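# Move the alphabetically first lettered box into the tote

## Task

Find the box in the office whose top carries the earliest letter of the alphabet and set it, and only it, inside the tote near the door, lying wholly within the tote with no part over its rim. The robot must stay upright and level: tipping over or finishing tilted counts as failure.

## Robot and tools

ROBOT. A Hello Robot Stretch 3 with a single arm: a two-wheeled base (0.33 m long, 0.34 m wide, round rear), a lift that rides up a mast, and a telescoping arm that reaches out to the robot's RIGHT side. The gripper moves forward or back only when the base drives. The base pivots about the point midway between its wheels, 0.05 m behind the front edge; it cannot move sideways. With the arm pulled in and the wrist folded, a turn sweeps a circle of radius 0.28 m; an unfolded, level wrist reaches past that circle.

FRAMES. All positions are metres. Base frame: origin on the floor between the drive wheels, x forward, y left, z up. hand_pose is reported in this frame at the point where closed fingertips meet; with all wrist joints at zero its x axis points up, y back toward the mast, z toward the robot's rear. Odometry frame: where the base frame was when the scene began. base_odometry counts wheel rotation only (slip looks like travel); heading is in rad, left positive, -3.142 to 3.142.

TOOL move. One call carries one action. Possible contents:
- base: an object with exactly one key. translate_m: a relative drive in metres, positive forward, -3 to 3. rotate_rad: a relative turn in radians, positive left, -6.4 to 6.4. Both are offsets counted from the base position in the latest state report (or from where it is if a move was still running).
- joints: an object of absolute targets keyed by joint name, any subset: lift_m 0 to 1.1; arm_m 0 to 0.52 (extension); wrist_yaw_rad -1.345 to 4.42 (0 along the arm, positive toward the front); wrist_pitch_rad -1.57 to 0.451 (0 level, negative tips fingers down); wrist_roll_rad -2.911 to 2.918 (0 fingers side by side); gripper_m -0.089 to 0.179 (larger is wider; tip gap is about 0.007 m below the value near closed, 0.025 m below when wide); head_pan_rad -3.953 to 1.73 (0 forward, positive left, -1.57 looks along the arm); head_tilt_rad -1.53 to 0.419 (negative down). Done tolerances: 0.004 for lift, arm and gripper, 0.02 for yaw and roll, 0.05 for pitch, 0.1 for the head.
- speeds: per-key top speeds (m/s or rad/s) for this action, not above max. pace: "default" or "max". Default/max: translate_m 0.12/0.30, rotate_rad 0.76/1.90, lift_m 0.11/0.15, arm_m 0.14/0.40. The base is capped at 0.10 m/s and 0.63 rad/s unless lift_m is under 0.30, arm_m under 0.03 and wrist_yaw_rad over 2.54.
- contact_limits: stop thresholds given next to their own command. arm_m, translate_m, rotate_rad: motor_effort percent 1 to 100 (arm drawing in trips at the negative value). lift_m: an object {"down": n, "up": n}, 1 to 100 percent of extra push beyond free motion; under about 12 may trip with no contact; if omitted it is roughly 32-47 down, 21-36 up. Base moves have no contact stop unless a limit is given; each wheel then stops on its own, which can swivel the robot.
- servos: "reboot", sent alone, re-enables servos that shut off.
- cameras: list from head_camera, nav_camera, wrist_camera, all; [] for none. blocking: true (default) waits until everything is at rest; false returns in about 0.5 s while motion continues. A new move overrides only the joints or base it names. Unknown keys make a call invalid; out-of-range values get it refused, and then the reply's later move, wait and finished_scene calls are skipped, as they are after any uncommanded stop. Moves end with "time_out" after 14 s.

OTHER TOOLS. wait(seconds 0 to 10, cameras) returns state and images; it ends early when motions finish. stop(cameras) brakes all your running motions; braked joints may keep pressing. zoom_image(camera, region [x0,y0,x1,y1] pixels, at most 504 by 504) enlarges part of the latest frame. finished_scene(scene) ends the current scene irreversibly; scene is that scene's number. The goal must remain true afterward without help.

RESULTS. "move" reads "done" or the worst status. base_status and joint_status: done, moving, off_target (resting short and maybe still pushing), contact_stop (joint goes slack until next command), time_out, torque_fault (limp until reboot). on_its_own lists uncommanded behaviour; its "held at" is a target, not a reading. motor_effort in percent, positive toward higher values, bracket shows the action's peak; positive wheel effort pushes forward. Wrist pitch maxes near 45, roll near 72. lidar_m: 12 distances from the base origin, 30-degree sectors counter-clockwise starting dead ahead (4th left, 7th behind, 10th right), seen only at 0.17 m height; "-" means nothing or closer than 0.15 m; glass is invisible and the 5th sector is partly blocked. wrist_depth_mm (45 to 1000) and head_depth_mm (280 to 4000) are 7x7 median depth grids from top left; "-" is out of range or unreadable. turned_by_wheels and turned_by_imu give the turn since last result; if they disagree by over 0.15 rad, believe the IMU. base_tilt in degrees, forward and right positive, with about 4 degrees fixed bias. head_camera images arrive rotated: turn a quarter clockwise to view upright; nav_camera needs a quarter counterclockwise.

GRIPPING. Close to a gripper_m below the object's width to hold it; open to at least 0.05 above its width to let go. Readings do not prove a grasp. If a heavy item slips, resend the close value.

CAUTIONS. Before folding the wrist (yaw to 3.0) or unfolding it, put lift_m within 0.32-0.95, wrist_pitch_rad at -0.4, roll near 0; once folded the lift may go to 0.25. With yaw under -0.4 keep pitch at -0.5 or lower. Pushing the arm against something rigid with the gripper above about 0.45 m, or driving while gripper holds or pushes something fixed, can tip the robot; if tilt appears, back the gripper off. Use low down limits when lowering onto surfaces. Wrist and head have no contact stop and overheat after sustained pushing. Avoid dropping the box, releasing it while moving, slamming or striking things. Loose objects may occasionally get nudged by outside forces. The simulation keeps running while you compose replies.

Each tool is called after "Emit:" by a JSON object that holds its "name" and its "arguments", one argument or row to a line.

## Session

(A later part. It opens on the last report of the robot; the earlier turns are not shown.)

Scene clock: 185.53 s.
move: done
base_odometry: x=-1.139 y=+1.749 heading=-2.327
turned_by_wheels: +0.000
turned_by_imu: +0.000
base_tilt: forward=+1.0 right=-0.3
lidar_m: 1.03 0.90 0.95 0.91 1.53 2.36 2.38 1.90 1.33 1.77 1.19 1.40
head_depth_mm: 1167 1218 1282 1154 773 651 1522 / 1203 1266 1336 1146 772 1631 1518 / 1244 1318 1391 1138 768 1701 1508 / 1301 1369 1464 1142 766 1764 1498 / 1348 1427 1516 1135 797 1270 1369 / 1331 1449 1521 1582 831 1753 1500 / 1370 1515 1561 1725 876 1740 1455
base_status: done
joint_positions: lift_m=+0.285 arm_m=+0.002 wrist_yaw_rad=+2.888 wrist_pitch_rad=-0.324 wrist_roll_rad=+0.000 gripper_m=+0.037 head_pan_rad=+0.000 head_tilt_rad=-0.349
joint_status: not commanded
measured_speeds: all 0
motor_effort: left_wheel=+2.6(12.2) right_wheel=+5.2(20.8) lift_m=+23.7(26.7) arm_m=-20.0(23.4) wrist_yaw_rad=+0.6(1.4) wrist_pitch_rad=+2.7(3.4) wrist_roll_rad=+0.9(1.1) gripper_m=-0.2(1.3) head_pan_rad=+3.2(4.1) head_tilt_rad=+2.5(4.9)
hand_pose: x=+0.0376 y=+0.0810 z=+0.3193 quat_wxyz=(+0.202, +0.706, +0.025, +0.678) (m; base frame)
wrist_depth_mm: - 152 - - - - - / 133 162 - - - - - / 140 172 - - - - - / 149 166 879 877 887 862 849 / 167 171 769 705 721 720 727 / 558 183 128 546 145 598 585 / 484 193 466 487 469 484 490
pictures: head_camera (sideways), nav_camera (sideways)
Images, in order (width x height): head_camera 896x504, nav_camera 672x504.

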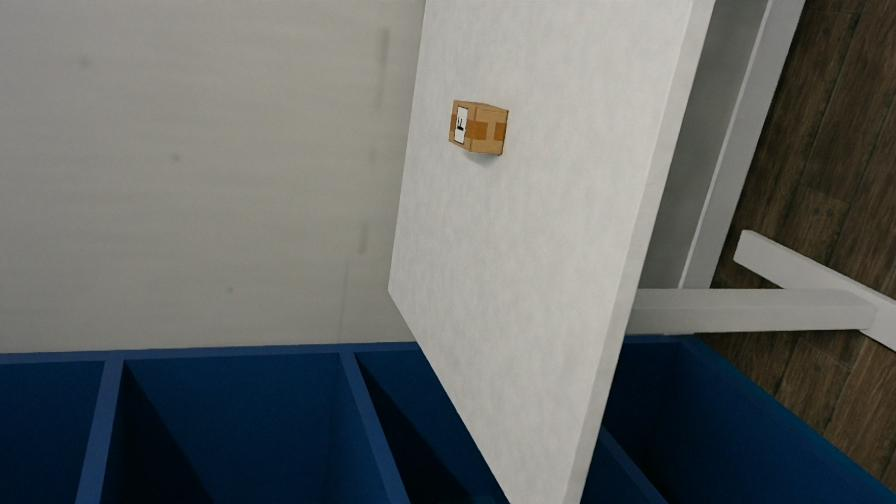

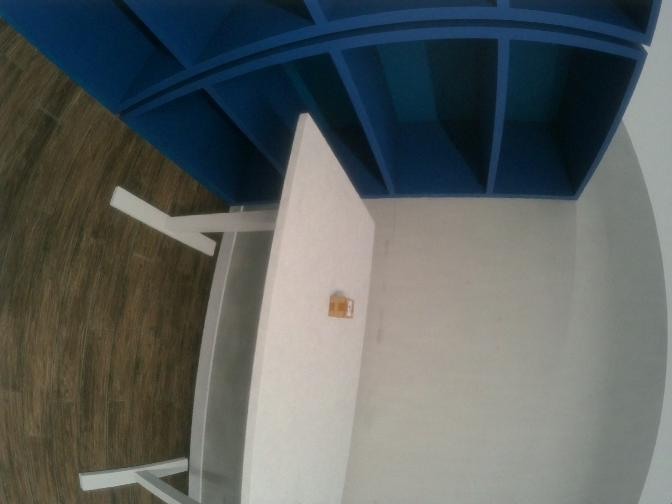

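Emit:
{"name": "zoom_image", "arguments": {
  "camera": "head_camera",
  "region": [440, 90, 500, 160]
}}

Emit:
{"name": "move", "arguments": {
  "joints": {"head_pan_rad": -0.65, "head_tilt_rad": -0.35},
  "cameras": ["head_camera"]
}}

Scaled by 7.200 from the camera's 896x504 image, which has a finer 1280x720 frame.

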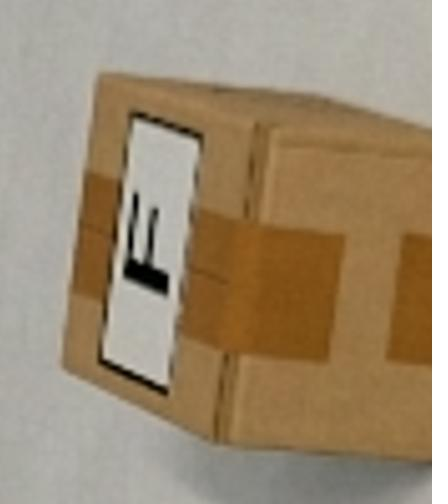

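Scene clock: 188.17 s.
move: done
base_odometry: x=-1.139 y=+1.749 heading=-2.327
turned_by_wheels: +0.000
turned_by_imu: +0.000
base_tilt: forward=+1.0 right=+0.0
lidar_m: 1.03 0.90 0.95 0.91 1.53 2.36 2.38 1.90 1.33 1.77 1.19 1.40
head_depth_mm: 1316 1412 1518 1157 813 1361 1427 / 1289 1377 1478 1152 769 1806 1500 / 1261 1336 1429 1145 767 1760 1508 / 1232 1304 1392 1144 762 1710 1515 / 1207 1265 1356 1134 757 1668 1505 / 1174 1244 1314 1120 758 1622 1501 / 1154 1215 1288 1109 756 1576 1489
base_status: not commanded
joint_positions: lift_m=+0.285 arm_m=+0.002 wrist_yaw_rad=+2.888 wrist_pitch_rad=-0.324 wrist_roll_rad=+0.000 gripper_m=+0.037 head_pan_rad=-0.659 head_tilt_rad=-0.349
joint_status: all done
measured_speeds: all 0
motor_effort: left_wheel=+2.8(3.0) right_wheel=+5.1(5.5) lift_m=+30.5(30.5) arm_m=-18.0(19.2) wrist_yaw_rad=+0.9(1.3) wrist_pitch_rad=+3.0(3.3) wrist_roll_rad=+0.7(1.0) gripper_m=-0.1(1.1) head_pan_rad=-1.1(5.6) head_tilt_rad=+1.7(5.7)
hand_pose: x=+0.0376 y=+0.0810 z=+0.3193 quat_wxyz=(+0.202, +0.706, +0.025, +0.678) (m; base frame)
wrist_depth_mm: - 152 - - - - - / 133 162 - - - - - / 140 172 - - - - - / 149 165 890 869 891 827 849 / 166 172 743 703 719 728 715 / 551 183 128 540 145 580 584 / 485 193 465 484 470 488 483
pictures: head_camera (sideways)
Images, in order (width x height): head_camera 896x504.

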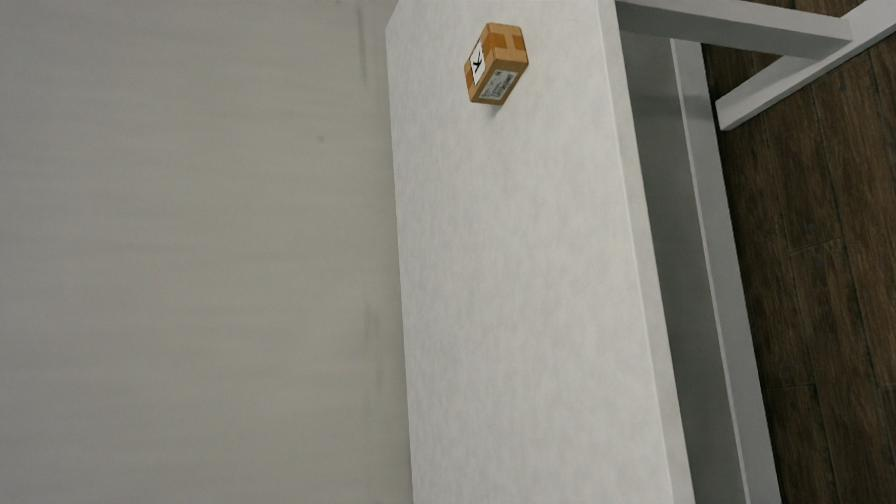

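Emit:
{"name": "zoom_image", "arguments": {
  "camera": "head_camera",
  "region": [450, 15, 540, 110]
}}

Scaled by 5.305 from the camera's 896x504 image, which has a finer 1280x720 frame.

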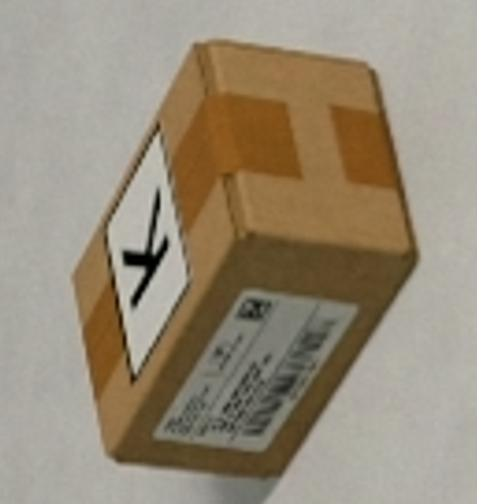

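Emit:
{"name": "move", "arguments": {
  "base": {"rotate_rad": 0.36},
  "pace": "max",
  "joints": {"head_pan_rad": -1.57, "head_tilt_rad": -0.3},
  "cameras": []
}}

Emit:
{"name": "move", "arguments": {
  "base": {"translate_m": -0.49},
  "pace": "max",
  "cameras": []
}}

Emit:
{"name": "move", "arguments": {
  "base": {"rotate_rad": -0.748},
  "joints": {"lift_m": 0.6, "wrist_pitch_rad": -0.4},
  "pace": "max",
  "cameras": ["head_camera"]
}}

Scene clock: 211.30 s.
move: done
base_odometry: x=-1.139 y=+1.749 heading=-1.968
turned_by_wheels: +0.360
turned_by_imu: +0.359
base_tilt: forward=+1.1 right=-0.2
lidar_m: 1.03 0.90 1.02 0.91 1.59 2.36 1.90 1.33 1.76 1.19 1.40 1.39
head_depth_mm: 1691 1735 1831 1892 1984 1960 1585 / 1807 1895 1959 2062 2183 1999 1582 / 1930 2011 2122 2211 2318 2005 1566 / 1786 1882 2002 2019 2249 1957 1564 / 1623 1706 1792 1302 981 1899 1526 / 1483 1562 1645 1292 870 1807 1473 / 1385 1441 1501 1264 821 1721 1557
base_status: done
joint_positions: lift_m=+0.285 arm_m=+0.002 wrist_yaw_rad=+2.888 wrist_pitch_rad=-0.324 wrist_roll_rad=+0.000 gripper_m=+0.037 head_pan_rad=-1.586 head_tilt_rad=-0.302
joint_status: all done
measured_speeds: all 0
motor_effort: left_wheel=-8.9(16.5) right_wheel=+7.2(16.4) lift_m=+28.8(30.4) arm_m=-16.8(16.8) wrist_yaw_rad=+0.2(1.3) wrist_pitch_rad=+3.2(3.3) wrist_roll_rad=+0.8(1.0) gripper_m=+0.0(1.0) head_pan_rad=+1.1(4.1) head_tilt_rad=+3.6(5.2)
hand_pose: x=+0.0376 y=+0.0810 z=+0.3193 quat_wxyz=(+0.202, +0.706, +0.025, +0.678) (m; base frame)
wrist_depth_mm: - - - - - - - / 133 - - - - - - / 140 - - - - - - / 150 169 951 948 841 - - / 167 172 756 714 700 722 688 / 560 183 127 542 145 575 580 / 489 192 469 484 473 494 490
pictures: none
No camera images: "cameras" was empty.

Scene clock: 214.23 s.
move: done
base_odometry: x=-0.949 y=+2.201 heading=-1.968
turned_by_wheels: +0.000
turned_by_imu: +0.001
base_tilt: forward=+1.0 right=-0.3
lidar_m: 1.36 1.37 1.12 1.50 2.00 1.99 1.41 1.47 1.03 1.61 1.37 1.77
head_depth_mm: 1390 1447 1493 1565 849 1700 1589 / 1488 1560 1624 1699 1770 1843 1576 / 1612 1704 1770 1853 1956 1985 1586 / 1763 1856 1944 2053 2180 1981 1563 / 1934 2032 2142 2270 2389 1997 1573 / 1889 1959 2056 2154 2257 1990 1560 / 1741 1808 1886 1947 2096 1977 1558
base_status: done
joint_positions: lift_m=+0.285 arm_m=+0.002 wrist_yaw_rad=+2.888 wrist_pitch_rad=-0.324 wrist_roll_rad=+0.000 gripper_m=+0.037 head_pan_rad=-1.571 head_tilt_rad=-0.300
joint_status: not commanded
measured_speeds: all 0
motor_effort: left_wheel=-5.5(19.4) right_wheel=-0.7(8.7) lift_m=+24.5(28.6) arm_m=-19.0(19.4) wrist_yaw_rad=+1.0(1.2) wrist_pitch_rad=+3.1(3.4) wrist_roll_rad=+0.8(1.2) gripper_m=-1.3(1.3) head_pan_rad=+2.8(4.4) head_tilt_rad=+4.8(4.9)
hand_pose: x=+0.0376 y=+0.0810 z=+0.3193 quat_wxyz=(+0.202, +0.706, +0.025, +0.678) (m; base frame)
wrist_depth_mm: - - - - - - - / 133 - - - - - - / 140 - - - - - - / 151 169 933 940 949 945 875 / 166 172 752 713 728 723 717 / 558 183 127 535 145 575 579 / 487 194 471 488 470 483 483
pictures: none
No camera images: "cameras" was empty.

Scene clock: 217.13 s.
move: done
base_odometry: x=-0.949 y=+2.201 heading=-2.716
turned_by_wheels: -0.748
turned_by_imu: -0.745
base_tilt: forward=+1.0 right=-0.2
lidar_m: 1.38 1.51 1.37 1.12 1.50 1.52 1.99 2.05 1.41 1.03 1.04 1.38
head_depth_mm: 1251 1321 1400 1211 801 1650 1600 / 1248 1321 1399 1199 797 1675 1579 / 1255 1319 1402 1188 791 1686 1579 / 1250 1325 1390 1019 784 1680 1576 / 1259 1332 1413 1156 780 1683 1558 / 1268 1334 1393 1154 780 1179 1477 / 1259 1332 1418 1454 817 1685 1562
base_status: done
joint_positions: lift_m=+0.600 arm_m=+0.002 wrist_yaw_rad=+2.888 wrist_pitch_rad=-0.416 wrist_roll_rad=+0.000 gripper_m=+0.037 head_pan_rad=-1.570 head_tilt_rad=-0.299
joint_status: all done
measured_speeds: all 0
motor_effort: left_wheel=+9.9(13.8) right_wheel=-8.1(15.8) lift_m=+29.2(32.5) arm_m=-22.9(23.5) wrist_yaw_rad=+0.9(1.4) wrist_pitch_rad=+2.7(5.5) wrist_roll_rad=+1.0(1.2) gripper_m=-0.7(1.3) head_pan_rad=+3.1(4.2) head_tilt_rad=+2.5(4.7)
hand_pose: x=+0.0350 y=+0.0708 z=+0.6132 quat_wxyz=(+0.232, +0.704, +0.058, +0.668) (m; base frame)
wrist_depth_mm: - - - - - - - / 135 - - - - - - / 145 174 - - - - - / 162 178 - - - - - / - 181 - - - - - / 909 199 127 857 854 901 943 / 779 753 756 765 756 783 779
pictures: head_camera (sideways)
Images, in order (width x height): head_camera 896x504.

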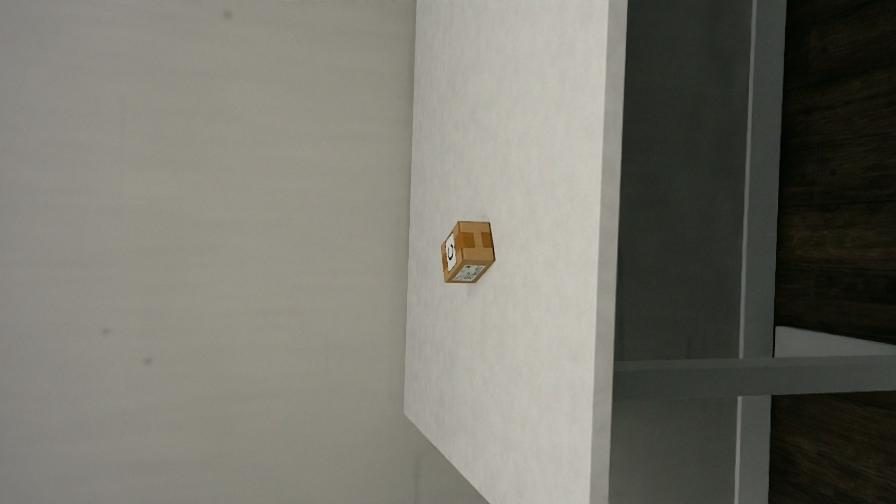

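Emit:
{"name": "zoom_image", "arguments": {
  "camera": "head_camera",
  "region": [430, 210, 510, 295]
}}

Scaled by 5.929 from the camera's 896x504 image, which has a finer 1280x720 frame.

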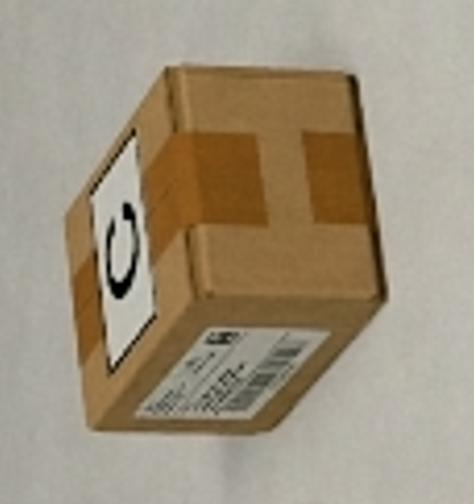

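Emit:
{"name": "move", "arguments": {
  "base": {"rotate_rad": 1.03},
  "joints": {"lift_m": 0.9, "wrist_yaw_rad": 0.0, "wrist_pitch_rad": -0.4, "gripper_m": 0.17},
  "pace": "max",
  "cameras": []
}}

Emit:
{"name": "move", "arguments": {
  "base": {"translate_m": -0.34},
  "joints": {"lift_m": 1.09, "wrist_pitch_rad": -0.8, "head_pan_rad": -1.57, "head_tilt_rad": -0.4},
  "pace": "max",
  "cameras": []
}}

Emit:
{"name": "move", "arguments": {
  "base": {"rotate_rad": -0.682},
  "pace": "max",
  "cameras": ["head_camera", "wrist_camera"]
}}

Scene clock: 324.43 s.
move: done
base_odometry: x=-0.949 y=+2.201 heading=-1.686
turned_by_wheels: +1.029
turned_by_imu: +1.027
base_tilt: forward=+0.9 right=-0.2
lidar_m: 1.37 1.12 1.52 1.50 1.99 2.03 1.41 1.04 1.04 1.39 1.38 1.51
head_depth_mm: 1714 1775 1842 1899 1957 1929 1600 / 1933 1989 2078 2144 2220 2016 1588 / 1887 1999 2113 2273 2367 1989 1577 / 1775 1863 1974 2108 2262 1990 1576 / 1682 1771 1878 1316 2087 1990 1574 / 1618 1691 1792 1301 1946 1672 1570 / 1532 1605 1687 1296 1883 1908 1561
base_status: done
joint_positions: lift_m=+0.900 arm_m=+0.002 wrist_yaw_rad=+0.003 wrist_pitch_rad=-0.417 wrist_roll_rad=+0.000 gripper_m=+0.170 head_pan_rad=-1.570 head_tilt_rad=-0.299
joint_status: all done
measured_speeds: all 0
motor_effort: left_wheel=-9.5(15.0) right_wheel=+10.9(14.6) lift_m=+29.2(32.8) arm_m=-23.1(23.8) wrist_yaw_rad=-2.1(7.4) wrist_pitch_rad=+2.7(5.7) wrist_roll_rad=+0.8(1.1) gripper_m=-0.4(94.6) head_pan_rad=+2.8(4.1) head_tilt_rad=+1.7(3.1)
hand_pose: x=-0.0209 y=-0.3713 z=+0.9129 quat_wxyz=(+0.692, +0.148, -0.691, -0.146) (m; base frame)
wrist_depth_mm: - - - - - - - / - - - - - - - / - - - - - - - / - - - - - - - / - - - - - - - / - 125 - - - 136 122 / 112 - - - - - 108
pictures: none
No camera images: "cameras" was empty.

Scene clock: 328.80 s.
move: done
base_odometry: x=-0.910 y=+2.538 heading=-1.686
turned_by_wheels: +0.000
turned_by_imu: +0.001
base_tilt: forward=+1.1 right=-0.1
lidar_m: 1.70 1.39 1.61 1.91 1.81 1.10 1.08 1.17 0.83 1.57 1.51 1.82
head_depth_mm: 1383 1420 - - - - - / 1538 1595 - - - - - / 1759 1873 - - - - - / 1947 2070 2191 2368 2222 1878 1401 / 1840 1989 2122 2282 2267 1863 1427 / 1760 1869 2001 2170 2217 1759 1435 / 1686 1767 1895 2036 2132 1755 1434
base_status: done
joint_positions: lift_m=+1.090 arm_m=+0.002 wrist_yaw_rad=+0.003 wrist_pitch_rad=-0.809 wrist_roll_rad=+0.000 gripper_m=+0.170 head_pan_rad=-1.570 head_tilt_rad=-0.400
joint_status: all done
measured_speeds: all 0
motor_effort: left_wheel=-10.4(17.0) right_wheel=+3.0(7.3) lift_m=+22.9(32.1) arm_m=-20.1(23.0) wrist_yaw_rad=-1.9(2.3) wrist_pitch_rad=+1.0(4.9) wrist_roll_rad=+0.8(1.2) gripper_m=-0.4(1.4) head_pan_rad=+2.9(4.0) head_tilt_rad=-2.3(3.6)
hand_pose: x=-0.0211 y=-0.3061 z=+1.0266 quat_wxyz=(+0.651, +0.279, -0.649, -0.278) (m; base frame)
wrist_depth_mm: - - - - 421 419 413 / - - - - 380 372 369 / - - - - - 326 322 / - - - - - 301 286 / - - - - - - 263 / - 125 - - - 135 123 / 112 - - - - - 108
pictures: none
No camera images: "cameras" was empty.

Scene clock: 330.83 s.
move: done
base_odometry: x=-0.910 y=+2.538 heading=-2.368
turned_by_wheels: -0.681
turned_by_imu: -0.680
base_tilt: forward=+1.0 right=+0.0
lidar_m: 1.96 1.70 1.39 1.61 2.04 1.80 1.80 1.08 1.17 0.83 1.39 1.51
head_depth_mm: 971 1011 - - - - - / 1000 1047 - - - - - / 1030 1083 - - - - - / 1067 1139 1206 944 597 512 1389 / 1108 1187 1273 879 621 512 1178 / 1150 1231 1341 874 616 528 1428 / 1197 1293 1389 1437 614 1687 1429
base_status: done
joint_positions: lift_m=+1.090 arm_m=+0.002 wrist_yaw_rad=+0.003 wrist_pitch_rad=-0.809 wrist_roll_rad=+0.000 gripper_m=+0.170 head_pan_rad=-1.570 head_tilt_rad=-0.400
joint_status: not commanded
measured_speeds: all 0
motor_effort: left_wheel=+10.8(13.9) right_wheel=-10.4(15.2) lift_m=+21.8(22.9) arm_m=-22.3(22.3) wrist_yaw_rad=-1.9(2.3) wrist_pitch_rad=+1.5(2.0) wrist_roll_rad=+1.0(1.1) gripper_m=+0.5(1.3) head_pan_rad=+2.2(3.2) head_tilt_rad=-1.8(3.1)
hand_pose: x=-0.0212 y=-0.3061 z=+1.0266 quat_wxyz=(+0.651, +0.279, -0.649, -0.278) (m; base frame)
wrist_depth_mm: - - 420 424 422 423 416 / 374 373 368 370 370 369 369 / - 333 323 325 324 324 323 / - - - 293 287 287 286 / - - - - - 266 256 / - 125 - - - 136 240 / 112 - - - - - 108
pictures: head_camera (sideways), wrist_camera
Images, in order (width x height): head_camera 896x504, wrist_camera 644x364.

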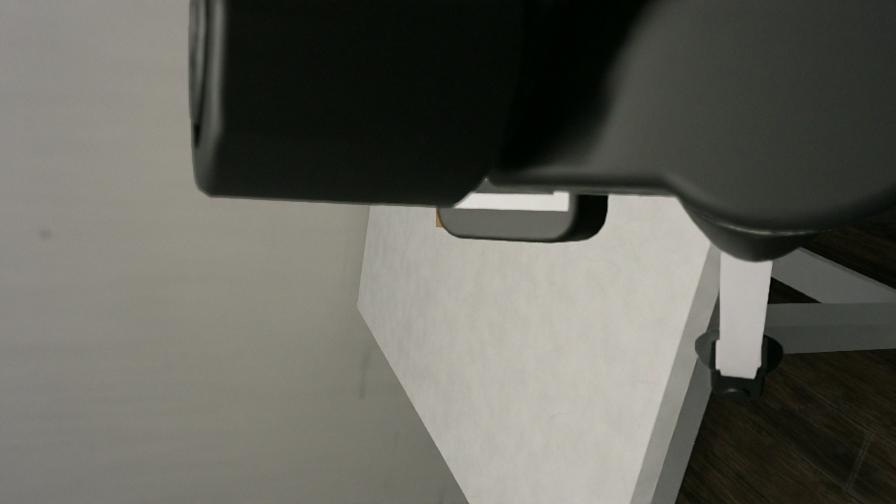

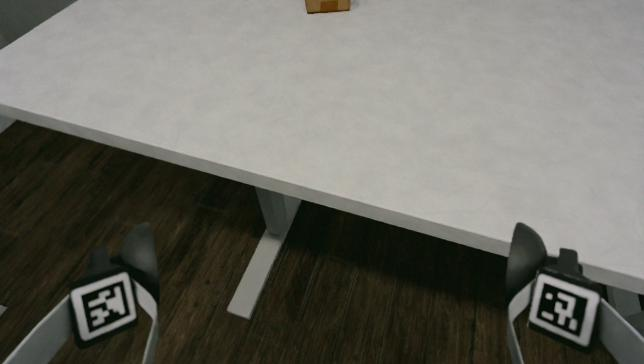

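Emit:
{"name": "move", "arguments": {
  "joints": {"lift_m": 1.098, "arm_m": 0.436},
  "speeds": {"arm_m": 0.2},
  "cameras": ["wrist_camera"]
}}

Scene clock: 363.43 s.
move: done
base_odometry: x=-0.910 y=+2.538 heading=-2.368
turned_by_wheels: +0.000
turned_by_imu: +0.001
base_tilt: forward=+0.9 right=-0.1
lidar_m: 1.95 1.70 1.39 1.61 2.04 1.80 1.81 1.08 1.18 0.83 1.40 1.51
head_depth_mm: 964 460 1089 899 626 485 1377 / 993 461 1128 845 625 481 1417 / 1030 483 527 838 624 496 1431 / 1070 1138 1202 839 621 512 1430 / 1112 1185 1266 880 620 531 1162 / 1144 1231 1337 875 617 1609 1438 / 1200 1291 1390 1432 615 1701 1431
base_status: not commanded
joint_positions: lift_m=+1.098 arm_m=+0.436 wrist_yaw_rad=+0.003 wrist_pitch_rad=-0.810 wrist_roll_rad=+0.000 gripper_m=+0.170 head_pan_rad=-1.570 head_tilt_rad=-0.400
joint_status: all done
measured_speeds: all 0
motor_effort: left_wheel=+10.5(11.0) right_wheel=-9.8(10.8) lift_m=+29.1(32.2) arm_m=+22.6(26.9) wrist_yaw_rad=-1.6(2.3) wrist_pitch_rad=+1.4(2.1) wrist_roll_rad=+0.8(1.2) gripper_m=+0.4(1.2) head_pan_rad=+1.8(3.1) head_tilt_rad=-1.8(2.5)
hand_pose: x=-0.0212 y=-0.7402 z=+1.0341 quat_wxyz=(+0.651, +0.280, -0.649, -0.278) (m; base frame)
wrist_depth_mm: - 418 - - 413 415 - / - 377 378 378 379 377 375 / 335 335 330 330 333 330 329 / 293 293 294 293 295 297 294 / 266 266 267 211 263 264 263 / 236 125 241 191 241 139 231 / 112 216 220 175 221 215 108
pictures: wrist_camera
Images, in order (width x height): wrist_camera 644x364.

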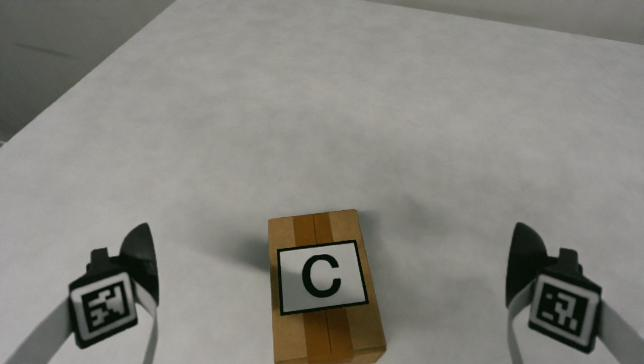

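Emit:
{"name": "move", "arguments": {
  "base": {"translate_m": -0.022},
  "joints": {"wrist_yaw_rad": 0.14, "lift_m": 1.055},
  "speeds": {"lift_m": 0.04},
  "contact_limits": {"lift_m": {"down": 14}},
  "cameras": ["wrist_camera"]
}}

Scene clock: 382.30 s.
move: done
base_odometry: x=-0.894 y=+2.554 heading=-2.368
turned_by_wheels: +0.000
turned_by_imu: +0.001
base_tilt: forward=+1.2 right=-0.1
lidar_m: 1.99 1.72 1.40 1.61 2.02 1.78 1.79 1.06 1.17 0.83 1.39 1.53
head_depth_mm: 960 989 1076 898 627 484 1377 / 991 1011 489 847 626 482 1406 / 1020 1067 509 730 621 481 1438 / 1063 1132 1201 749 621 496 1438 / 1105 1175 1260 881 618 528 1181 / 1144 1231 1324 871 617 1074 1431 / 1184 1280 1386 871 612 1667 1423
base_status: done
joint_positions: lift_m=+1.055 arm_m=+0.436 wrist_yaw_rad=+0.137 wrist_pitch_rad=-0.810 wrist_roll_rad=+0.000 gripper_m=+0.170 head_pan_rad=-1.570 head_tilt_rad=-0.400
joint_status: all done
measured_speeds: all 0
motor_effort: left_wheel=-1.8(6.5) right_wheel=-6.4(13.4) lift_m=+21.8(25.7) arm_m=+1.1(8.7) wrist_yaw_rad=+3.6(6.7) wrist_pitch_rad=+1.7(2.1) wrist_roll_rad=+0.8(1.1) gripper_m=-0.1(1.5) head_pan_rad=+2.1(3.0) head_tilt_rad=-0.8(1.8)
contact_limits: lift_m down 14 (down: maximum 72; up: maximum 65)
hand_pose: x=+0.0001 y=-0.7387 z=+0.9915 quat_wxyz=(+0.668, +0.323, -0.629, -0.234) (m; base frame)
wrist_depth_mm: - 364 365 366 363 365 363 / 316 314 314 312 314 313 313 / 276 273 274 274 274 273 275 / 243 245 244 182 243 240 242 / 219 223 218 163 218 217 219 / 203 125 195 152 194 139 190 / 112 179 179 141 178 181 108
pictures: wrist_camera
Images, in order (width x height): wrist_camera 644x364.

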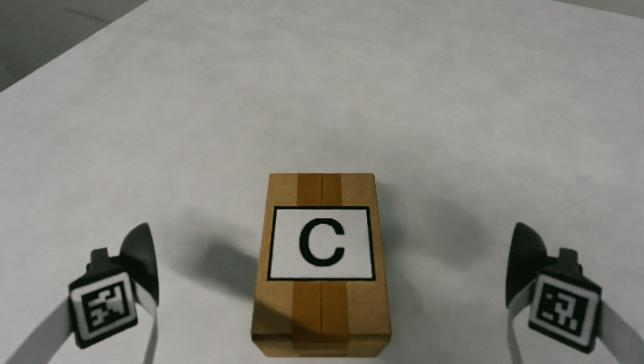

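Emit:
{"name": "move", "arguments": {
  "joints": {"gripper_m": 0.03},
  "cameras": []
}}

Emit:
{"name": "move", "arguments": {
  "joints": {"lift_m": 1.098},
  "speeds": {"lift_m": 0.05},
  "cameras": ["wrist_camera"]
}}

Scene clock: 387.43 s.
move: done
base_odometry: x=-0.894 y=+2.554 heading=-2.368
turned_by_wheels: +0.000
turned_by_imu: +0.001
base_tilt: forward=+1.1 right=+0.1
lidar_m: 1.98 1.72 1.40 1.61 2.02 1.78 1.78 1.06 1.17 0.83 1.39 1.53
head_depth_mm: 963 990 1076 896 628 483 1378 / 994 1023 488 896 625 481 1410 / 1027 1064 508 727 622 481 1447 / 1060 1139 1196 787 622 495 1439 / 1107 1174 1261 878 617 529 1182 / 1142 1231 1331 879 616 1074 1425 / 1182 1285 1382 875 613 1628 1426
base_status: not commanded
joint_positions: lift_m=+1.055 arm_m=+0.436 wrist_yaw_rad=+0.137 wrist_pitch_rad=-0.812 wrist_roll_rad=+0.000 gripper_m=+0.031 head_pan_rad=-1.570 head_tilt_rad=-0.400
joint_status: all done
measured_speeds: all 0
motor_effort: left_wheel=-1.6(1.9) right_wheel=-6.4(7.0) lift_m=+30.4(30.6) arm_m=-22.4(22.4) wrist_yaw_rad=+3.3(3.7) wrist_pitch_rad=+2.0(2.5) wrist_roll_rad=+0.8(1.1) gripper_m=-12.8(94.3) head_pan_rad=+1.0(2.6) head_tilt_rad=+0.1(1.1)
contact_limits: lift_m down 14 (down: maximum 72; up: maximum 65)
hand_pose: x=+0.0002 y=-0.7382 z=+0.9911 quat_wxyz=(+0.667, +0.323, -0.628, -0.234) (m; base frame)
wrist_depth_mm: - 363 362 362 360 365 363 / 315 313 310 309 310 311 314 / 275 274 274 272 271 272 272 / 244 241 244 181 243 241 242 / 219 218 217 163 209 217 217 / 199 202 130 151 125 198 197 / 181 182 179 141 175 180 180
pictures: none
No camera images: "cameras" was empty.

Scene clock: 388.83 s.
move: done
base_odometry: x=-0.894 y=+2.554 heading=-2.368
turned_by_wheels: +0.000
turned_by_imu: +0.000
base_tilt: forward=+0.8 right=-0.1
lidar_m: 1.98 1.72 1.40 1.61 2.02 1.78 1.79 1.06 1.17 0.83 1.39 1.53
head_depth_mm: 957 462 1089 901 625 483 1378 / 992 464 1128 894 627 483 1406 / 1028 485 527 752 623 482 1446 / 1069 1135 1198 789 620 494 1438 / 1103 1175 1255 878 617 528 1178 / 1139 1227 1323 875 616 1072 1438 / 1194 1275 1387 870 615 1636 1433
base_status: not commanded
joint_positions: lift_m=+1.098 arm_m=+0.436 wrist_yaw_rad=+0.137 wrist_pitch_rad=-0.815 wrist_roll_rad=+0.000 gripper_m=+0.031 head_pan_rad=-1.570 head_tilt_rad=-0.400
joint_status: all done
measured_speeds: all 0
motor_effort: left_wheel=-1.7(1.8) right_wheel=-6.7(7.0) lift_m=+30.8(33.2) arm_m=-23.2(23.7) wrist_yaw_rad=+2.9(3.2) wrist_pitch_rad=+2.7(2.8) wrist_roll_rad=+0.8(1.0) gripper_m=-11.4(13.3) head_pan_rad=+0.8(1.9) head_tilt_rad=+0.5(1.3)
hand_pose: x=+0.0001 y=-0.7377 z=+1.0333 quat_wxyz=(+0.667, +0.324, -0.628, -0.235) (m; base frame)
wrist_depth_mm: - - 410 - 412 409 408 / - 378 371 375 374 377 375 / 332 328 330 329 329 328 326 / 293 294 292 181 293 293 291 / 264 265 264 163 253 262 262 / 239 239 129 150 125 238 237 / 219 225 216 141 212 220 218
pictures: wrist_camera
Images, in order (width x height): wrist_camera 644x364.

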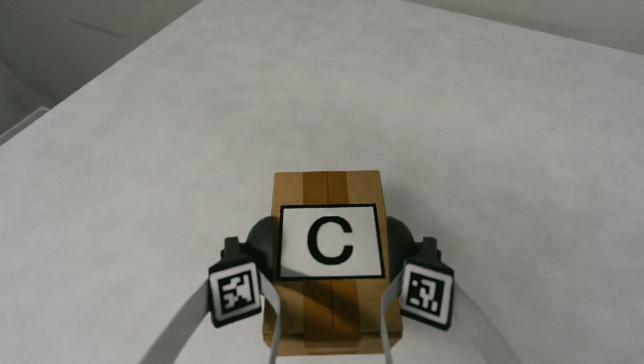

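Emit:
{"name": "move", "arguments": {
  "joints": {"arm_m": 0.0},
  "speeds": {"arm_m": 0.3},
  "cameras": []
}}

Emit:
{"name": "move", "arguments": {
  "base": {"rotate_rad": 0.6},
  "cameras": []
}}

Emit:
{"name": "move", "arguments": {
  "base": {"rotate_rad": 1.697},
  "joints": {"lift_m": 0.285, "wrist_yaw_rad": 2.65, "wrist_pitch_rad": -0.4, "head_pan_rad": 0.0, "head_tilt_rad": -0.6},
  "speeds": {"wrist_yaw_rad": 0.9, "lift_m": 0.15},
  "cameras": ["head_camera", "wrist_camera"]
}}

Scene clock: 486.43 s.
move: done
base_odometry: x=-0.894 y=+2.554 heading=-2.368
turned_by_wheels: +0.000
turned_by_imu: +0.001
base_tilt: forward=+1.0 right=-0.2
lidar_m: 1.98 1.71 1.40 1.61 2.02 1.78 1.79 1.06 1.17 0.83 1.39 1.53
head_depth_mm: 962 - - - - - - / 993 - - - - - - / 1024 - - - - - - / 1069 1139 1209 1002 573 376 319 / 1104 1174 1260 879 618 509 1171 / 1135 1226 1327 874 616 1074 1417 / 1179 1270 1383 871 615 1645 1422
base_status: not commanded
joint_positions: lift_m=+1.098 arm_m=+0.002 wrist_yaw_rad=+0.137 wrist_pitch_rad=-0.816 wrist_roll_rad=+0.000 gripper_m=+0.031 head_pan_rad=-1.570 head_tilt_rad=-0.400
joint_status: all done
joint sent to its limit — arm_m, lower limit.
measured_speeds: all 0
motor_effort: left_wheel=-1.6(2.0) right_wheel=-6.6(7.0) lift_m=+30.8(31.2) arm_m=-23.3(25.6) wrist_yaw_rad=+2.6(3.4) wrist_pitch_rad=+2.7(3.1) wrist_roll_rad=+0.8(1.1) gripper_m=-12.4(13.3) head_pan_rad=+0.9(2.1) head_tilt_rad=-0.1(2.1)
hand_pose: x=+0.0001 y=-0.3033 z=+1.0331 quat_wxyz=(+0.667, +0.325, -0.628, -0.236) (m; base frame)
wrist_depth_mm: - - - - - - - / 402 381 383 379 380 375 380 / - - 332 331 330 332 329 / - - - 182 291 294 294 / - - - 162 169 266 265 / - - 129 151 125 - 242 / - - - 141 - - -
pictures: none
No camera images: "cameras" was empty.

Scene clock: 488.50 s.
move: done
base_odometry: x=-0.894 y=+2.554 heading=-1.768
turned_by_wheels: +0.599
turned_by_imu: +0.598
base_tilt: forward=+0.9 right=-0.2
lidar_m: 1.72 1.40 1.61 1.95 1.78 1.80 1.06 1.17 0.83 1.46 1.53 1.84
head_depth_mm: 1269 - - - - - - / 1391 - - - - - - / 1571 - - - - - - / 1753 1903 1999 2175 2102 377 320 / 1926 2055 2203 2372 2253 1809 1435 / 1839 1957 2109 2249 2286 1754 1437 / 1762 1840 1974 2074 2180 1740 1437
base_status: done
joint_positions: lift_m=+1.098 arm_m=+0.002 wrist_yaw_rad=+0.137 wrist_pitch_rad=-0.816 wrist_roll_rad=+0.000 gripper_m=+0.031 head_pan_rad=-1.570 head_tilt_rad=-0.400
joint_status: not commanded
measured_speeds: all 0
motor_effort: left_wheel=-10.4(15.3) right_wheel=+11.8(14.0) lift_m=+30.4(31.0) arm_m=-22.9(23.7) wrist_yaw_rad=+2.7(3.6) wrist_pitch_rad=+2.5(3.1) wrist_roll_rad=+0.9(1.1) gripper_m=-12.2(13.2) head_pan_rad=+1.0(1.5) head_tilt_rad=+0.1(2.3)
hand_pose: x=+0.0001 y=-0.3033 z=+1.0331 quat_wxyz=(+0.667, +0.325, -0.628, -0.236) (m; base frame)
wrist_depth_mm: - - - - - - - / - - - - 393 378 378 / - - - - - 331 330 / - - - 181 - 303 294 / - - - 162 - - 262 / - - 129 150 125 - 250 / - - - 141 - - -
pictures: none
No camera images: "cameras" was empty.

Scene clock: 494.97 s.
move: done
base_odometry: x=-0.894 y=+2.554 heading=-0.072
turned_by_wheels: +1.696
turned_by_imu: +1.691
base_tilt: forward=+0.8 right=-0.1
lidar_m: 1.87 1.78 1.06 1.07 1.18 0.83 1.59 1.53 1.85 1.72 1.40 1.60
head_depth_mm: 2053 2280 2620 2238 1781 1484 1259 / 1938 2151 2440 2286 1813 1472 1261 / 1828 2024 2267 2248 1790 1473 1260 / 1744 1907 2141 2258 1784 1477 1260 / 1658 1815 2048 2151 1792 1464 1252 / 1581 1714 1887 2070 1780 1466 1258 / 1519 1631 1807 2003 1773 1477 1261
base_status: done
joint_positions: lift_m=+0.285 arm_m=+0.002 wrist_yaw_rad=+2.647 wrist_pitch_rad=-0.429 wrist_roll_rad=+0.000 gripper_m=+0.031 head_pan_rad=+0.000 head_tilt_rad=-0.600
joint_status: all done
measured_speeds: all 0
motor_effort: left_wheel=-10.5(14.5) right_wheel=+11.5(15.2) lift_m=+21.6(29.0) arm_m=-22.2(23.8) wrist_yaw_rad=+3.5(6.7) wrist_pitch_rad=+5.0(8.5) wrist_roll_rad=+0.7(1.2) gripper_m=-11.6(13.1) head_pan_rad=-3.2(5.3) head_tilt_rad=-2.7(5.5)
hand_pose: x=+0.0847 y=+0.0495 z=+0.2953 quat_wxyz=(+0.315, +0.706, -0.023, +0.633) (m; base frame)
wrist_depth_mm: - - - - - - - / - - - - - - - / - - - - - - - / 776 769 766 180 756 770 767 / 613 609 610 162 571 611 607 / 213 534 129 151 125 510 514 / 193 260 268 140 417 437 443
pictures: head_camera (sideways), wrist_camera
Images, in order (width x height): head_camera 896x504, wrist_camera 644x364.

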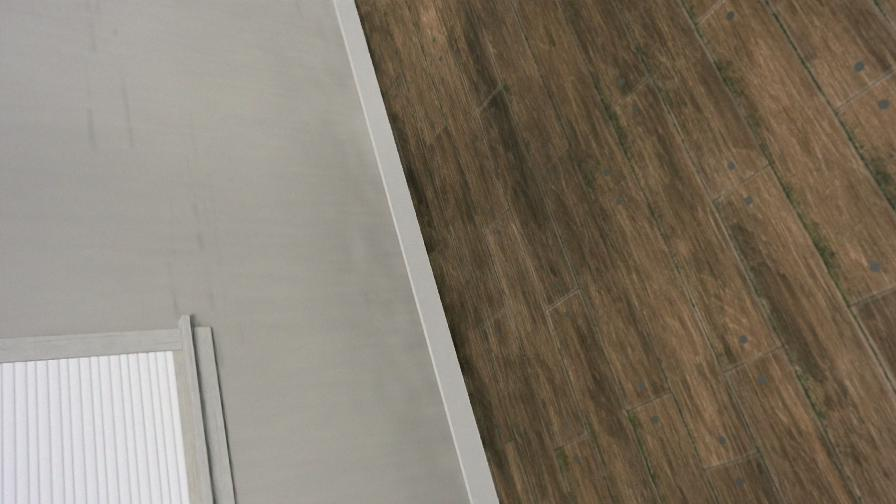

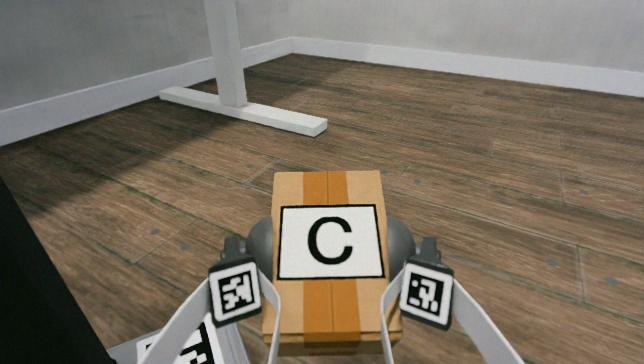

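Emit:
{"name": "move", "arguments": {
  "base": {"translate_m": 1.45},
  "pace": "max",
  "cameras": []
}}

Emit:
{"name": "move", "arguments": {
  "base": {"rotate_rad": -1.054},
  "speeds": {"rotate_rad": 1.2},
  "cameras": ["nav_camera"]
}}

Scene clock: 504.20 s.
move: done
base_odometry: x=+0.552 y=+2.449 heading=-0.072
turned_by_wheels: +0.000
turned_by_imu: +0.000
base_tilt: forward=+1.1 right=-0.2
lidar_m: 0.59 0.57 0.58 0.77 1.91 1.53 2.21 2.73 1.42 0.75 2.50 0.84
head_depth_mm: 618 694 793 924 1099 1368 1262 / 583 651 738 848 1002 1219 1265 / 552 610 686 783 917 1092 1236 / 525 579 647 729 840 994 1189 / 500 550 608 683 781 906 1079 / 478 523 576 643 724 835 981 / 458 497 546 604 679 774 900
base_status: done
joint_positions: lift_m=+0.285 arm_m=+0.002 wrist_yaw_rad=+2.647 wrist_pitch_rad=-0.428 wrist_roll_rad=+0.000 gripper_m=+0.031 head_pan_rad=+0.000 head_tilt_rad=-0.601
joint_status: not commanded
measured_speeds: all 0
motor_effort: left_wheel=-1.8(13.1) right_wheel=+6.9(20.6) lift_m=+28.5(31.2) arm_m=-19.6(21.7) wrist_yaw_rad=+2.8(3.8) wrist_pitch_rad=+5.0(5.5) wrist_roll_rad=+0.8(1.2) gripper_m=-12.5(13.1) head_pan_rad=-3.3(4.5) head_tilt_rad=-0.3(3.3)
hand_pose: x=+0.0846 y=+0.0497 z=+0.2955 quat_wxyz=(+0.315, +0.706, -0.023, +0.634) (m; base frame)
wrist_depth_mm: - - - 552 520 459 413 / - - - - 543 487 433 / - 922 - - - 520 463 / 771 758 753 177 - 539 489 / 607 612 615 163 166 559 - / 211 530 129 151 126 520 498 / 193 259 268 140 420 443 439
pictures: none
No camera images: "cameras" was empty.

Scene clock: 506.83 s.
move: done
base_odometry: x=+0.552 y=+2.449 heading=-1.126
turned_by_wheels: -1.053
turned_by_imu: -1.051
base_tilt: forward=+1.1 right=-0.2
lidar_m: 2.48 0.84 0.59 0.57 0.58 0.77 1.93 1.53 2.21 2.73 1.42 0.74
head_depth_mm: 2404 2668 2916 2199 1303 1285 1211 / 2447 2685 2868 2274 1764 1470 1259 / 2448 2683 2848 2253 1781 1476 1253 / 2434 2662 2923 2256 1784 1472 1257 / 2459 2651 2914 2240 1773 1461 1263 / 2395 2322 2400 2157 1775 1468 1259 / 1617 1634 1688 1747 1668 1462 1258
base_status: done
joint_positions: lift_m=+0.285 arm_m=+0.002 wrist_yaw_rad=+2.647 wrist_pitch_rad=-0.428 wrist_roll_rad=+0.000 gripper_m=+0.031 head_pan_rad=+0.000 head_tilt_rad=-0.601
joint_status: not commanded
measured_speeds: all 0
motor_effort: left_wheel=+11.3(15.9) right_wheel=-11.1(13.7) lift_m=+23.4(28.6) arm_m=-23.0(23.7) wrist_yaw_rad=+2.8(3.4) wrist_pitch_rad=+4.8(5.4) wrist_roll_rad=+0.8(1.1) gripper_m=-11.5(13.1) head_pan_rad=-2.2(4.1) head_tilt_rad=+0.0(1.8)
hand_pose: x=+0.0846 y=+0.0497 z=+0.2955 quat_wxyz=(+0.315, +0.706, -0.023, +0.634) (m; base frame)
wrist_depth_mm: 451 490 552 - - - - / 471 529 - - - - - / 496 551 - - - - - / 537 - - 178 761 773 763 / - 590 611 163 575 604 620 / 211 528 129 151 125 512 512 / 193 257 265 141 412 439 439
pictures: nav_camera (sideways)
Images, in order (width x height): nav_camera 672x504.

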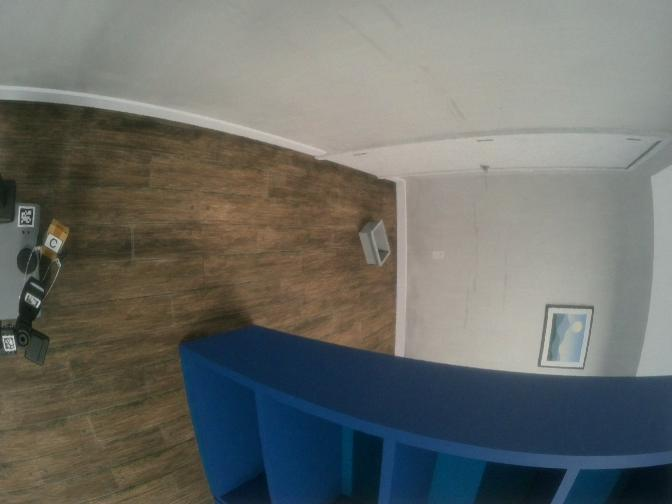

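Emit:
{"name": "move", "arguments": {
  "base": {"translate_m": 1.6},
  "pace": "max",
  "joints": {"head_pan_rad": -0.15, "head_tilt_rad": -0.9},
  "cameras": ["head_camera"]
}}

Emit:
{"name": "move", "arguments": {
  "base": {"rotate_rad": -1.47},
  "speeds": {"rotate_rad": 1.2},
  "joints": {"head_pan_rad": 0.0, "head_tilt_rad": -0.25},
  "cameras": ["nav_camera"]
}}

Scene clock: 519.33 s.
move: done
base_odometry: x=+1.241 y=+1.006 heading=-1.125
turned_by_wheels: +0.000
turned_by_imu: +0.000
base_tilt: forward=+0.9 right=-0.1
lidar_m: 1.23 0.91 0.64 0.60 0.65 0.86 2.15 0.60 0.68 1.69 1.83 1.29
head_depth_mm: 1186 1381 1670 1614 1422 1257 1134 / 1165 1356 1625 1615 1412 1257 1134 / 1149 1347 1596 1611 1415 1262 1131 / 1140 1313 1574 1617 1367 1257 1134 / 1128 1300 1557 1630 1393 1262 1140 / 1114 1289 1514 1622 1377 1265 1137 / 1104 1264 1507 1614 1404 1259 1146
base_status: done
joint_positions: lift_m=+0.285 arm_m=+0.002 wrist_yaw_rad=+2.647 wrist_pitch_rad=-0.428 wrist_roll_rad=+0.000 gripper_m=+0.031 head_pan_rad=-0.150 head_tilt_rad=-0.900
joint_status: all done
measured_speeds: all 0
motor_effort: left_wheel=+9.9(17.7) right_wheel=-2.2(15.2) lift_m=+28.9(31.2) arm_m=-16.3(21.2) wrist_yaw_rad=+2.5(3.5) wrist_pitch_rad=+4.9(5.2) wrist_roll_rad=+0.9(1.1) gripper_m=-12.1(13.3) head_pan_rad=+3.4(5.0) head_tilt_rad=-4.2(6.2)
hand_pose: x=+0.0846 y=+0.0497 z=+0.2955 quat_wxyz=(+0.315, +0.706, -0.023, +0.634) (m; base frame)
wrist_depth_mm: 493 526 - - - - - / 522 565 - - 951 - - / 544 616 - - 971 - 955 / - 651 700 181 770 764 836 / 586 616 621 163 567 607 - / 212 529 129 151 126 518 497 / 193 262 267 141 420 447 445
pictures: head_camera (sideways)
Images, in order (width x height): head_camera 896x504.

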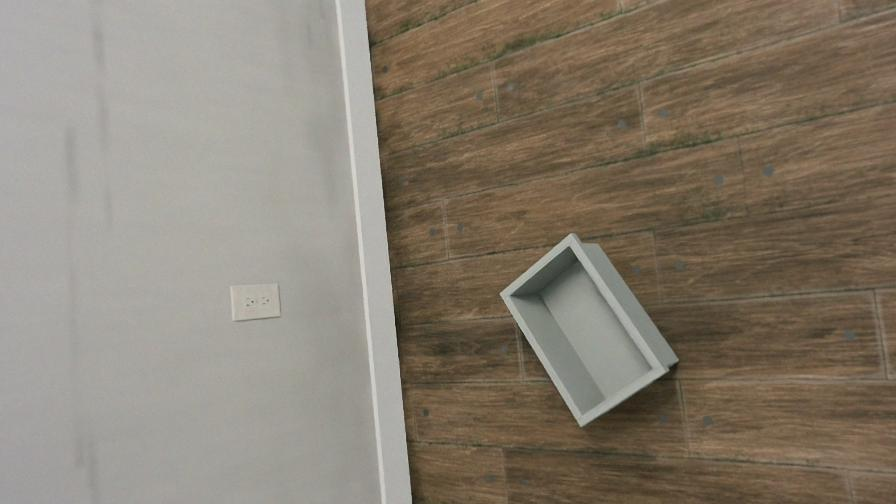

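Scene clock: 522.40 s.
move: done
base_odometry: x=+1.241 y=+1.006 heading=-2.595
turned_by_wheels: -1.469
turned_by_imu: -1.463
base_tilt: forward=+0.8 right=+0.0
lidar_m: 2.55 1.63 1.26 1.23 0.81 0.63 0.60 0.67 0.98 1.00 0.60 0.77
head_depth_mm: 2732 2789 2864 2774 2588 2084 1658 / 2709 2842 2987 3078 2915 2139 1664 / 2804 2865 2953 3167 3054 2158 1665 / 2809 2924 3026 3148 3015 2136 1651 / 2867 2985 3090 3297 2930 2114 1661 / 2879 3011 3117 3260 2890 2104 1666 / 2625 2664 2761 2800 2782 2102 1635
base_status: done
joint_positions: lift_m=+0.285 arm_m=+0.002 wrist_yaw_rad=+2.647 wrist_pitch_rad=-0.428 wrist_roll_rad=+0.000 gripper_m=+0.031 head_pan_rad=+0.004 head_tilt_rad=-0.248
joint_status: all done
measured_speeds: all 0
motor_effort: left_wheel=+11.3(15.9) right_wheel=-10.9(14.0) lift_m=+23.3(28.9) arm_m=-23.1(24.0) wrist_yaw_rad=+2.7(3.3) wrist_pitch_rad=+5.0(5.2) wrist_roll_rad=+0.8(1.0) gripper_m=-11.6(13.1) head_pan_rad=-1.1(4.9) head_tilt_rad=+2.6(5.3)
hand_pose: x=+0.0846 y=+0.0497 z=+0.2955 quat_wxyz=(+0.315, +0.706, -0.023, +0.634) (m; base frame)
wrist_depth_mm: - - - - - - - / - - - - - - - / - - - - - - - / 701 - 760 181 771 756 767 / 613 590 608 162 571 615 617 / 211 527 129 151 125 516 509 / 193 261 269 140 420 441 439
pictures: nav_camera (sideways)
Images, in order (width x height): nav_camera 672x504.

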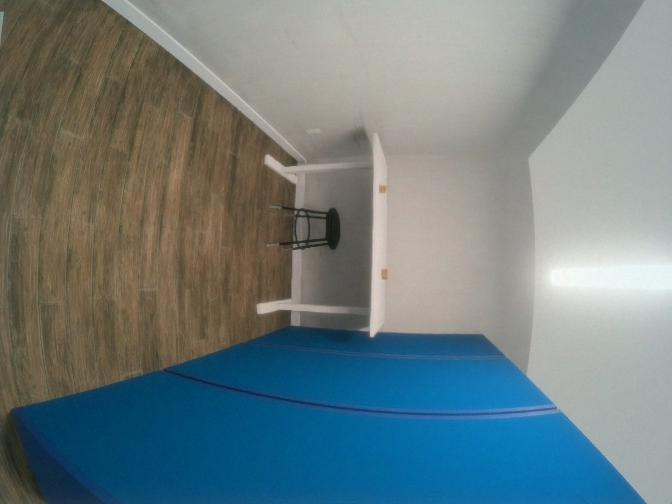

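Emit:
{"name": "move", "arguments": {
  "base": {"rotate_rad": 0.1},
  "joints": {"head_pan_rad": -0.45, "head_tilt_rad": -0.35},
  "cameras": []
}}

Emit:
{"name": "move", "arguments": {
  "base": {"translate_m": 1.8},
  "pace": "max",
  "cameras": ["head_camera"]
}}

Emit:
{"name": "move", "arguments": {
  "joints": {"head_pan_rad": 0.35},
  "cameras": ["head_camera"]
}}

Scene clock: 555.90 s.
move: done
base_odometry: x=+1.241 y=+1.006 heading=-2.495
turned_by_wheels: +0.099
turned_by_imu: +0.100
base_tilt: forward=+1.1 right=-0.2
lidar_m: 2.54 1.51 1.24 1.23 0.76 0.60 0.60 0.70 1.10 0.79 0.60 0.87
head_depth_mm: 884 898 908 928 951 978 1001 / 1071 1108 1126 1158 1186 1217 1258 / 1393 1434 1486 1537 1580 1653 1479 / 1946 2054 2127 2265 2254 1846 1508 / 2698 2859 3000 3213 2448 1874 1494 / 2698 2878 2946 3174 2439 1865 1507 / 2648 2803 2926 3118 2473 1847 1491
base_status: done
joint_positions: lift_m=+0.285 arm_m=+0.002 wrist_yaw_rad=+2.647 wrist_pitch_rad=-0.428 wrist_roll_rad=+0.000 gripper_m=+0.031 head_pan_rad=-0.461 head_tilt_rad=-0.349
joint_status: all done
measured_speeds: all 0
motor_effort: left_wheel=-10.2(12.2) right_wheel=+10.7(12.3) lift_m=+22.6(22.6) arm_m=-21.1(22.4) wrist_yaw_rad=+2.7(3.4) wrist_pitch_rad=+4.9(5.3) wrist_roll_rad=+1.0(1.0) gripper_m=-12.8(13.0) head_pan_rad=-0.4(5.5) head_tilt_rad=-1.6(3.4)
hand_pose: x=+0.0846 y=+0.0497 z=+0.2955 quat_wxyz=(+0.315, +0.706, -0.023, +0.634) (m; base frame)
wrist_depth_mm: - - - - - - - / - - - - - - - / - - - - - - - / 757 596 730 181 753 762 757 / 606 616 616 163 569 618 618 / 211 536 129 151 125 512 516 / 192 261 266 141 415 442 438
pictures: none
No camera images: "cameras" was empty.

Scene clock: 563.33 s.
move: done
base_odometry: x=-0.195 y=-0.079 heading=-2.495
turned_by_wheels: +0.000
turned_by_imu: -0.002
base_tilt: forward=+1.1 right=-0.2
lidar_m: 0.77 1.13 0.93 0.93 1.02 1.61 2.37 0.98 0.81 0.80 0.89 1.07
head_depth_mm: 1268 1343 1434 1027 755 1485 1475 / 1243 1318 1420 1025 753 1741 1388 / 1211 1297 1383 1012 713 1708 1504 / 1187 1275 1358 960 709 1693 1514 / 1167 1242 1335 1002 672 1647 1503 / 1154 1216 1294 991 670 1067 1379 / 1123 1188 1263 988 669 1027 1378
base_status: done
joint_positions: lift_m=+0.285 arm_m=+0.002 wrist_yaw_rad=+2.647 wrist_pitch_rad=-0.428 wrist_roll_rad=+0.000 gripper_m=+0.031 head_pan_rad=-0.450 head_tilt_rad=-0.350
joint_status: not commanded
measured_speeds: all 0
motor_effort: left_wheel=+4.5(15.1) right_wheel=+0.1(16.5) lift_m=+30.2(30.9) arm_m=-19.6(22.1) wrist_yaw_rad=+2.7(3.4) wrist_pitch_rad=+5.1(5.3) wrist_roll_rad=+0.8(1.2) gripper_m=-12.2(13.1) head_pan_rad=+2.0(4.5) head_tilt_rad=-1.6(2.4)
hand_pose: x=+0.0846 y=+0.0497 z=+0.2955 quat_wxyz=(+0.315, +0.706, -0.023, +0.634) (m; base frame)
wrist_depth_mm: - - - - - - - / - - - - - - - / - - 929 - - 962 - / 759 764 771 182 756 770 761 / 610 617 594 163 572 611 613 / 212 525 129 151 125 514 517 / 193 259 266 140 418 442 438
pictures: head_camera (sideways)
Images, in order (width x height): head_camera 896x504.

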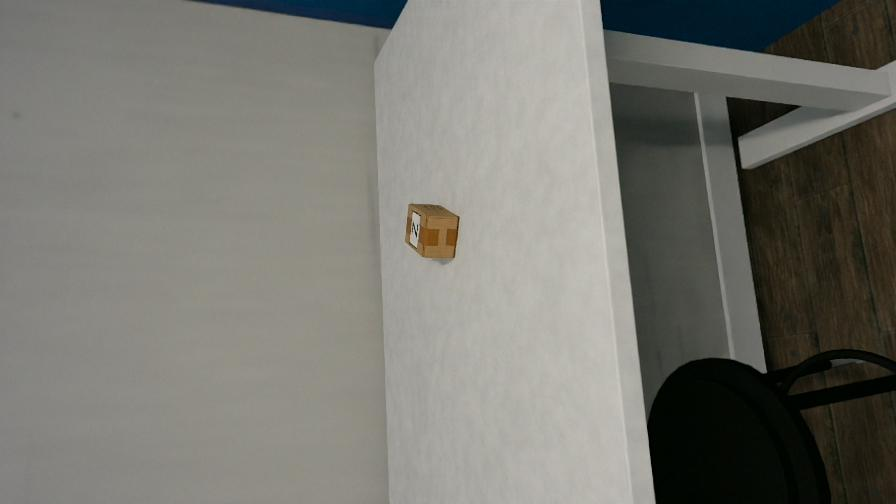

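Scene clock: 564.33 s.
move: done
base_odometry: x=-0.195 y=-0.079 heading=-2.495
turned_by_wheels: +0.000
turned_by_imu: +0.000
base_tilt: forward=+1.1 right=-0.2
lidar_m: 0.77 1.13 0.93 0.93 1.02 1.62 2.37 0.99 0.81 0.80 0.89 1.06
head_depth_mm: 1199 1254 1313 1023 683 1040 967 / 1253 1322 1411 1020 712 1655 1463 / 1331 1410 1476 894 747 1764 1511 / 1377 1467 1571 1008 1244 1642 1468 / 1246 1311 1392 997 1524 1659 1462 / 1112 1167 1227 996 1380 1464 1452 / 1006 1055 1103 1115 1225 1293 1361
base_status: not commanded
joint_positions: lift_m=+0.285 arm_m=+0.002 wrist_yaw_rad=+2.647 wrist_pitch_rad=-0.428 wrist_roll_rad=+0.000 gripper_m=+0.031 head_pan_rad=+0.370 head_tilt_rad=-0.350
joint_status: all done
measured_speeds: all 0
motor_effort: left_wheel=+4.4(4.6) right_wheel=+0.3(0.5) lift_m=+29.5(30.3) arm_m=-19.6(20.1) wrist_yaw_rad=+3.3(3.3) wrist_pitch_rad=+4.9(5.2) wrist_roll_rad=+0.8(1.1) gripper_m=-11.8(13.2) head_pan_rad=+1.3(4.9) head_tilt_rad=-0.4(2.1)
hand_pose: x=+0.0846 y=+0.0497 z=+0.2955 quat_wxyz=(+0.315, +0.706, -0.023, +0.634) (m; base frame)
wrist_depth_mm: - - - - - - - / - - - - - - - / - - 952 - - 957 - / 762 764 761 181 750 772 753 / 599 615 614 163 562 611 610 / 212 526 129 151 125 512 512 / 193 259 266 141 417 444 443
pictures: head_camera (sideways)
Images, in order (width x height): head_camera 896x504.

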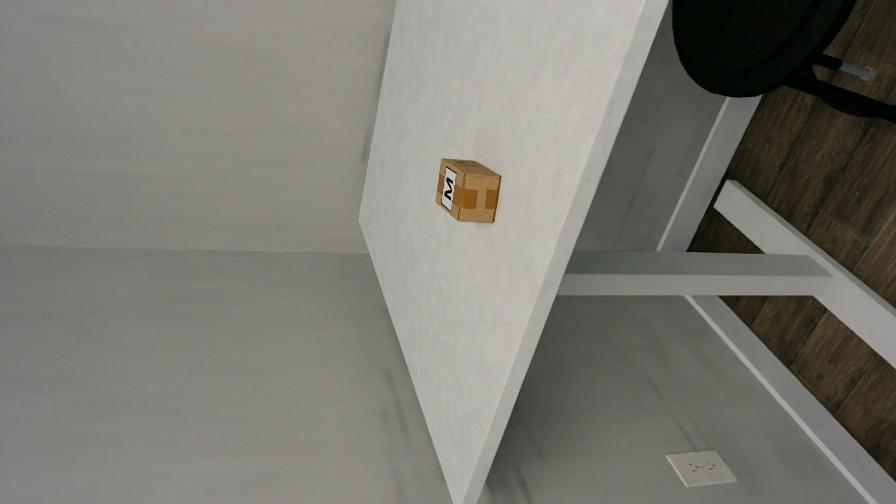

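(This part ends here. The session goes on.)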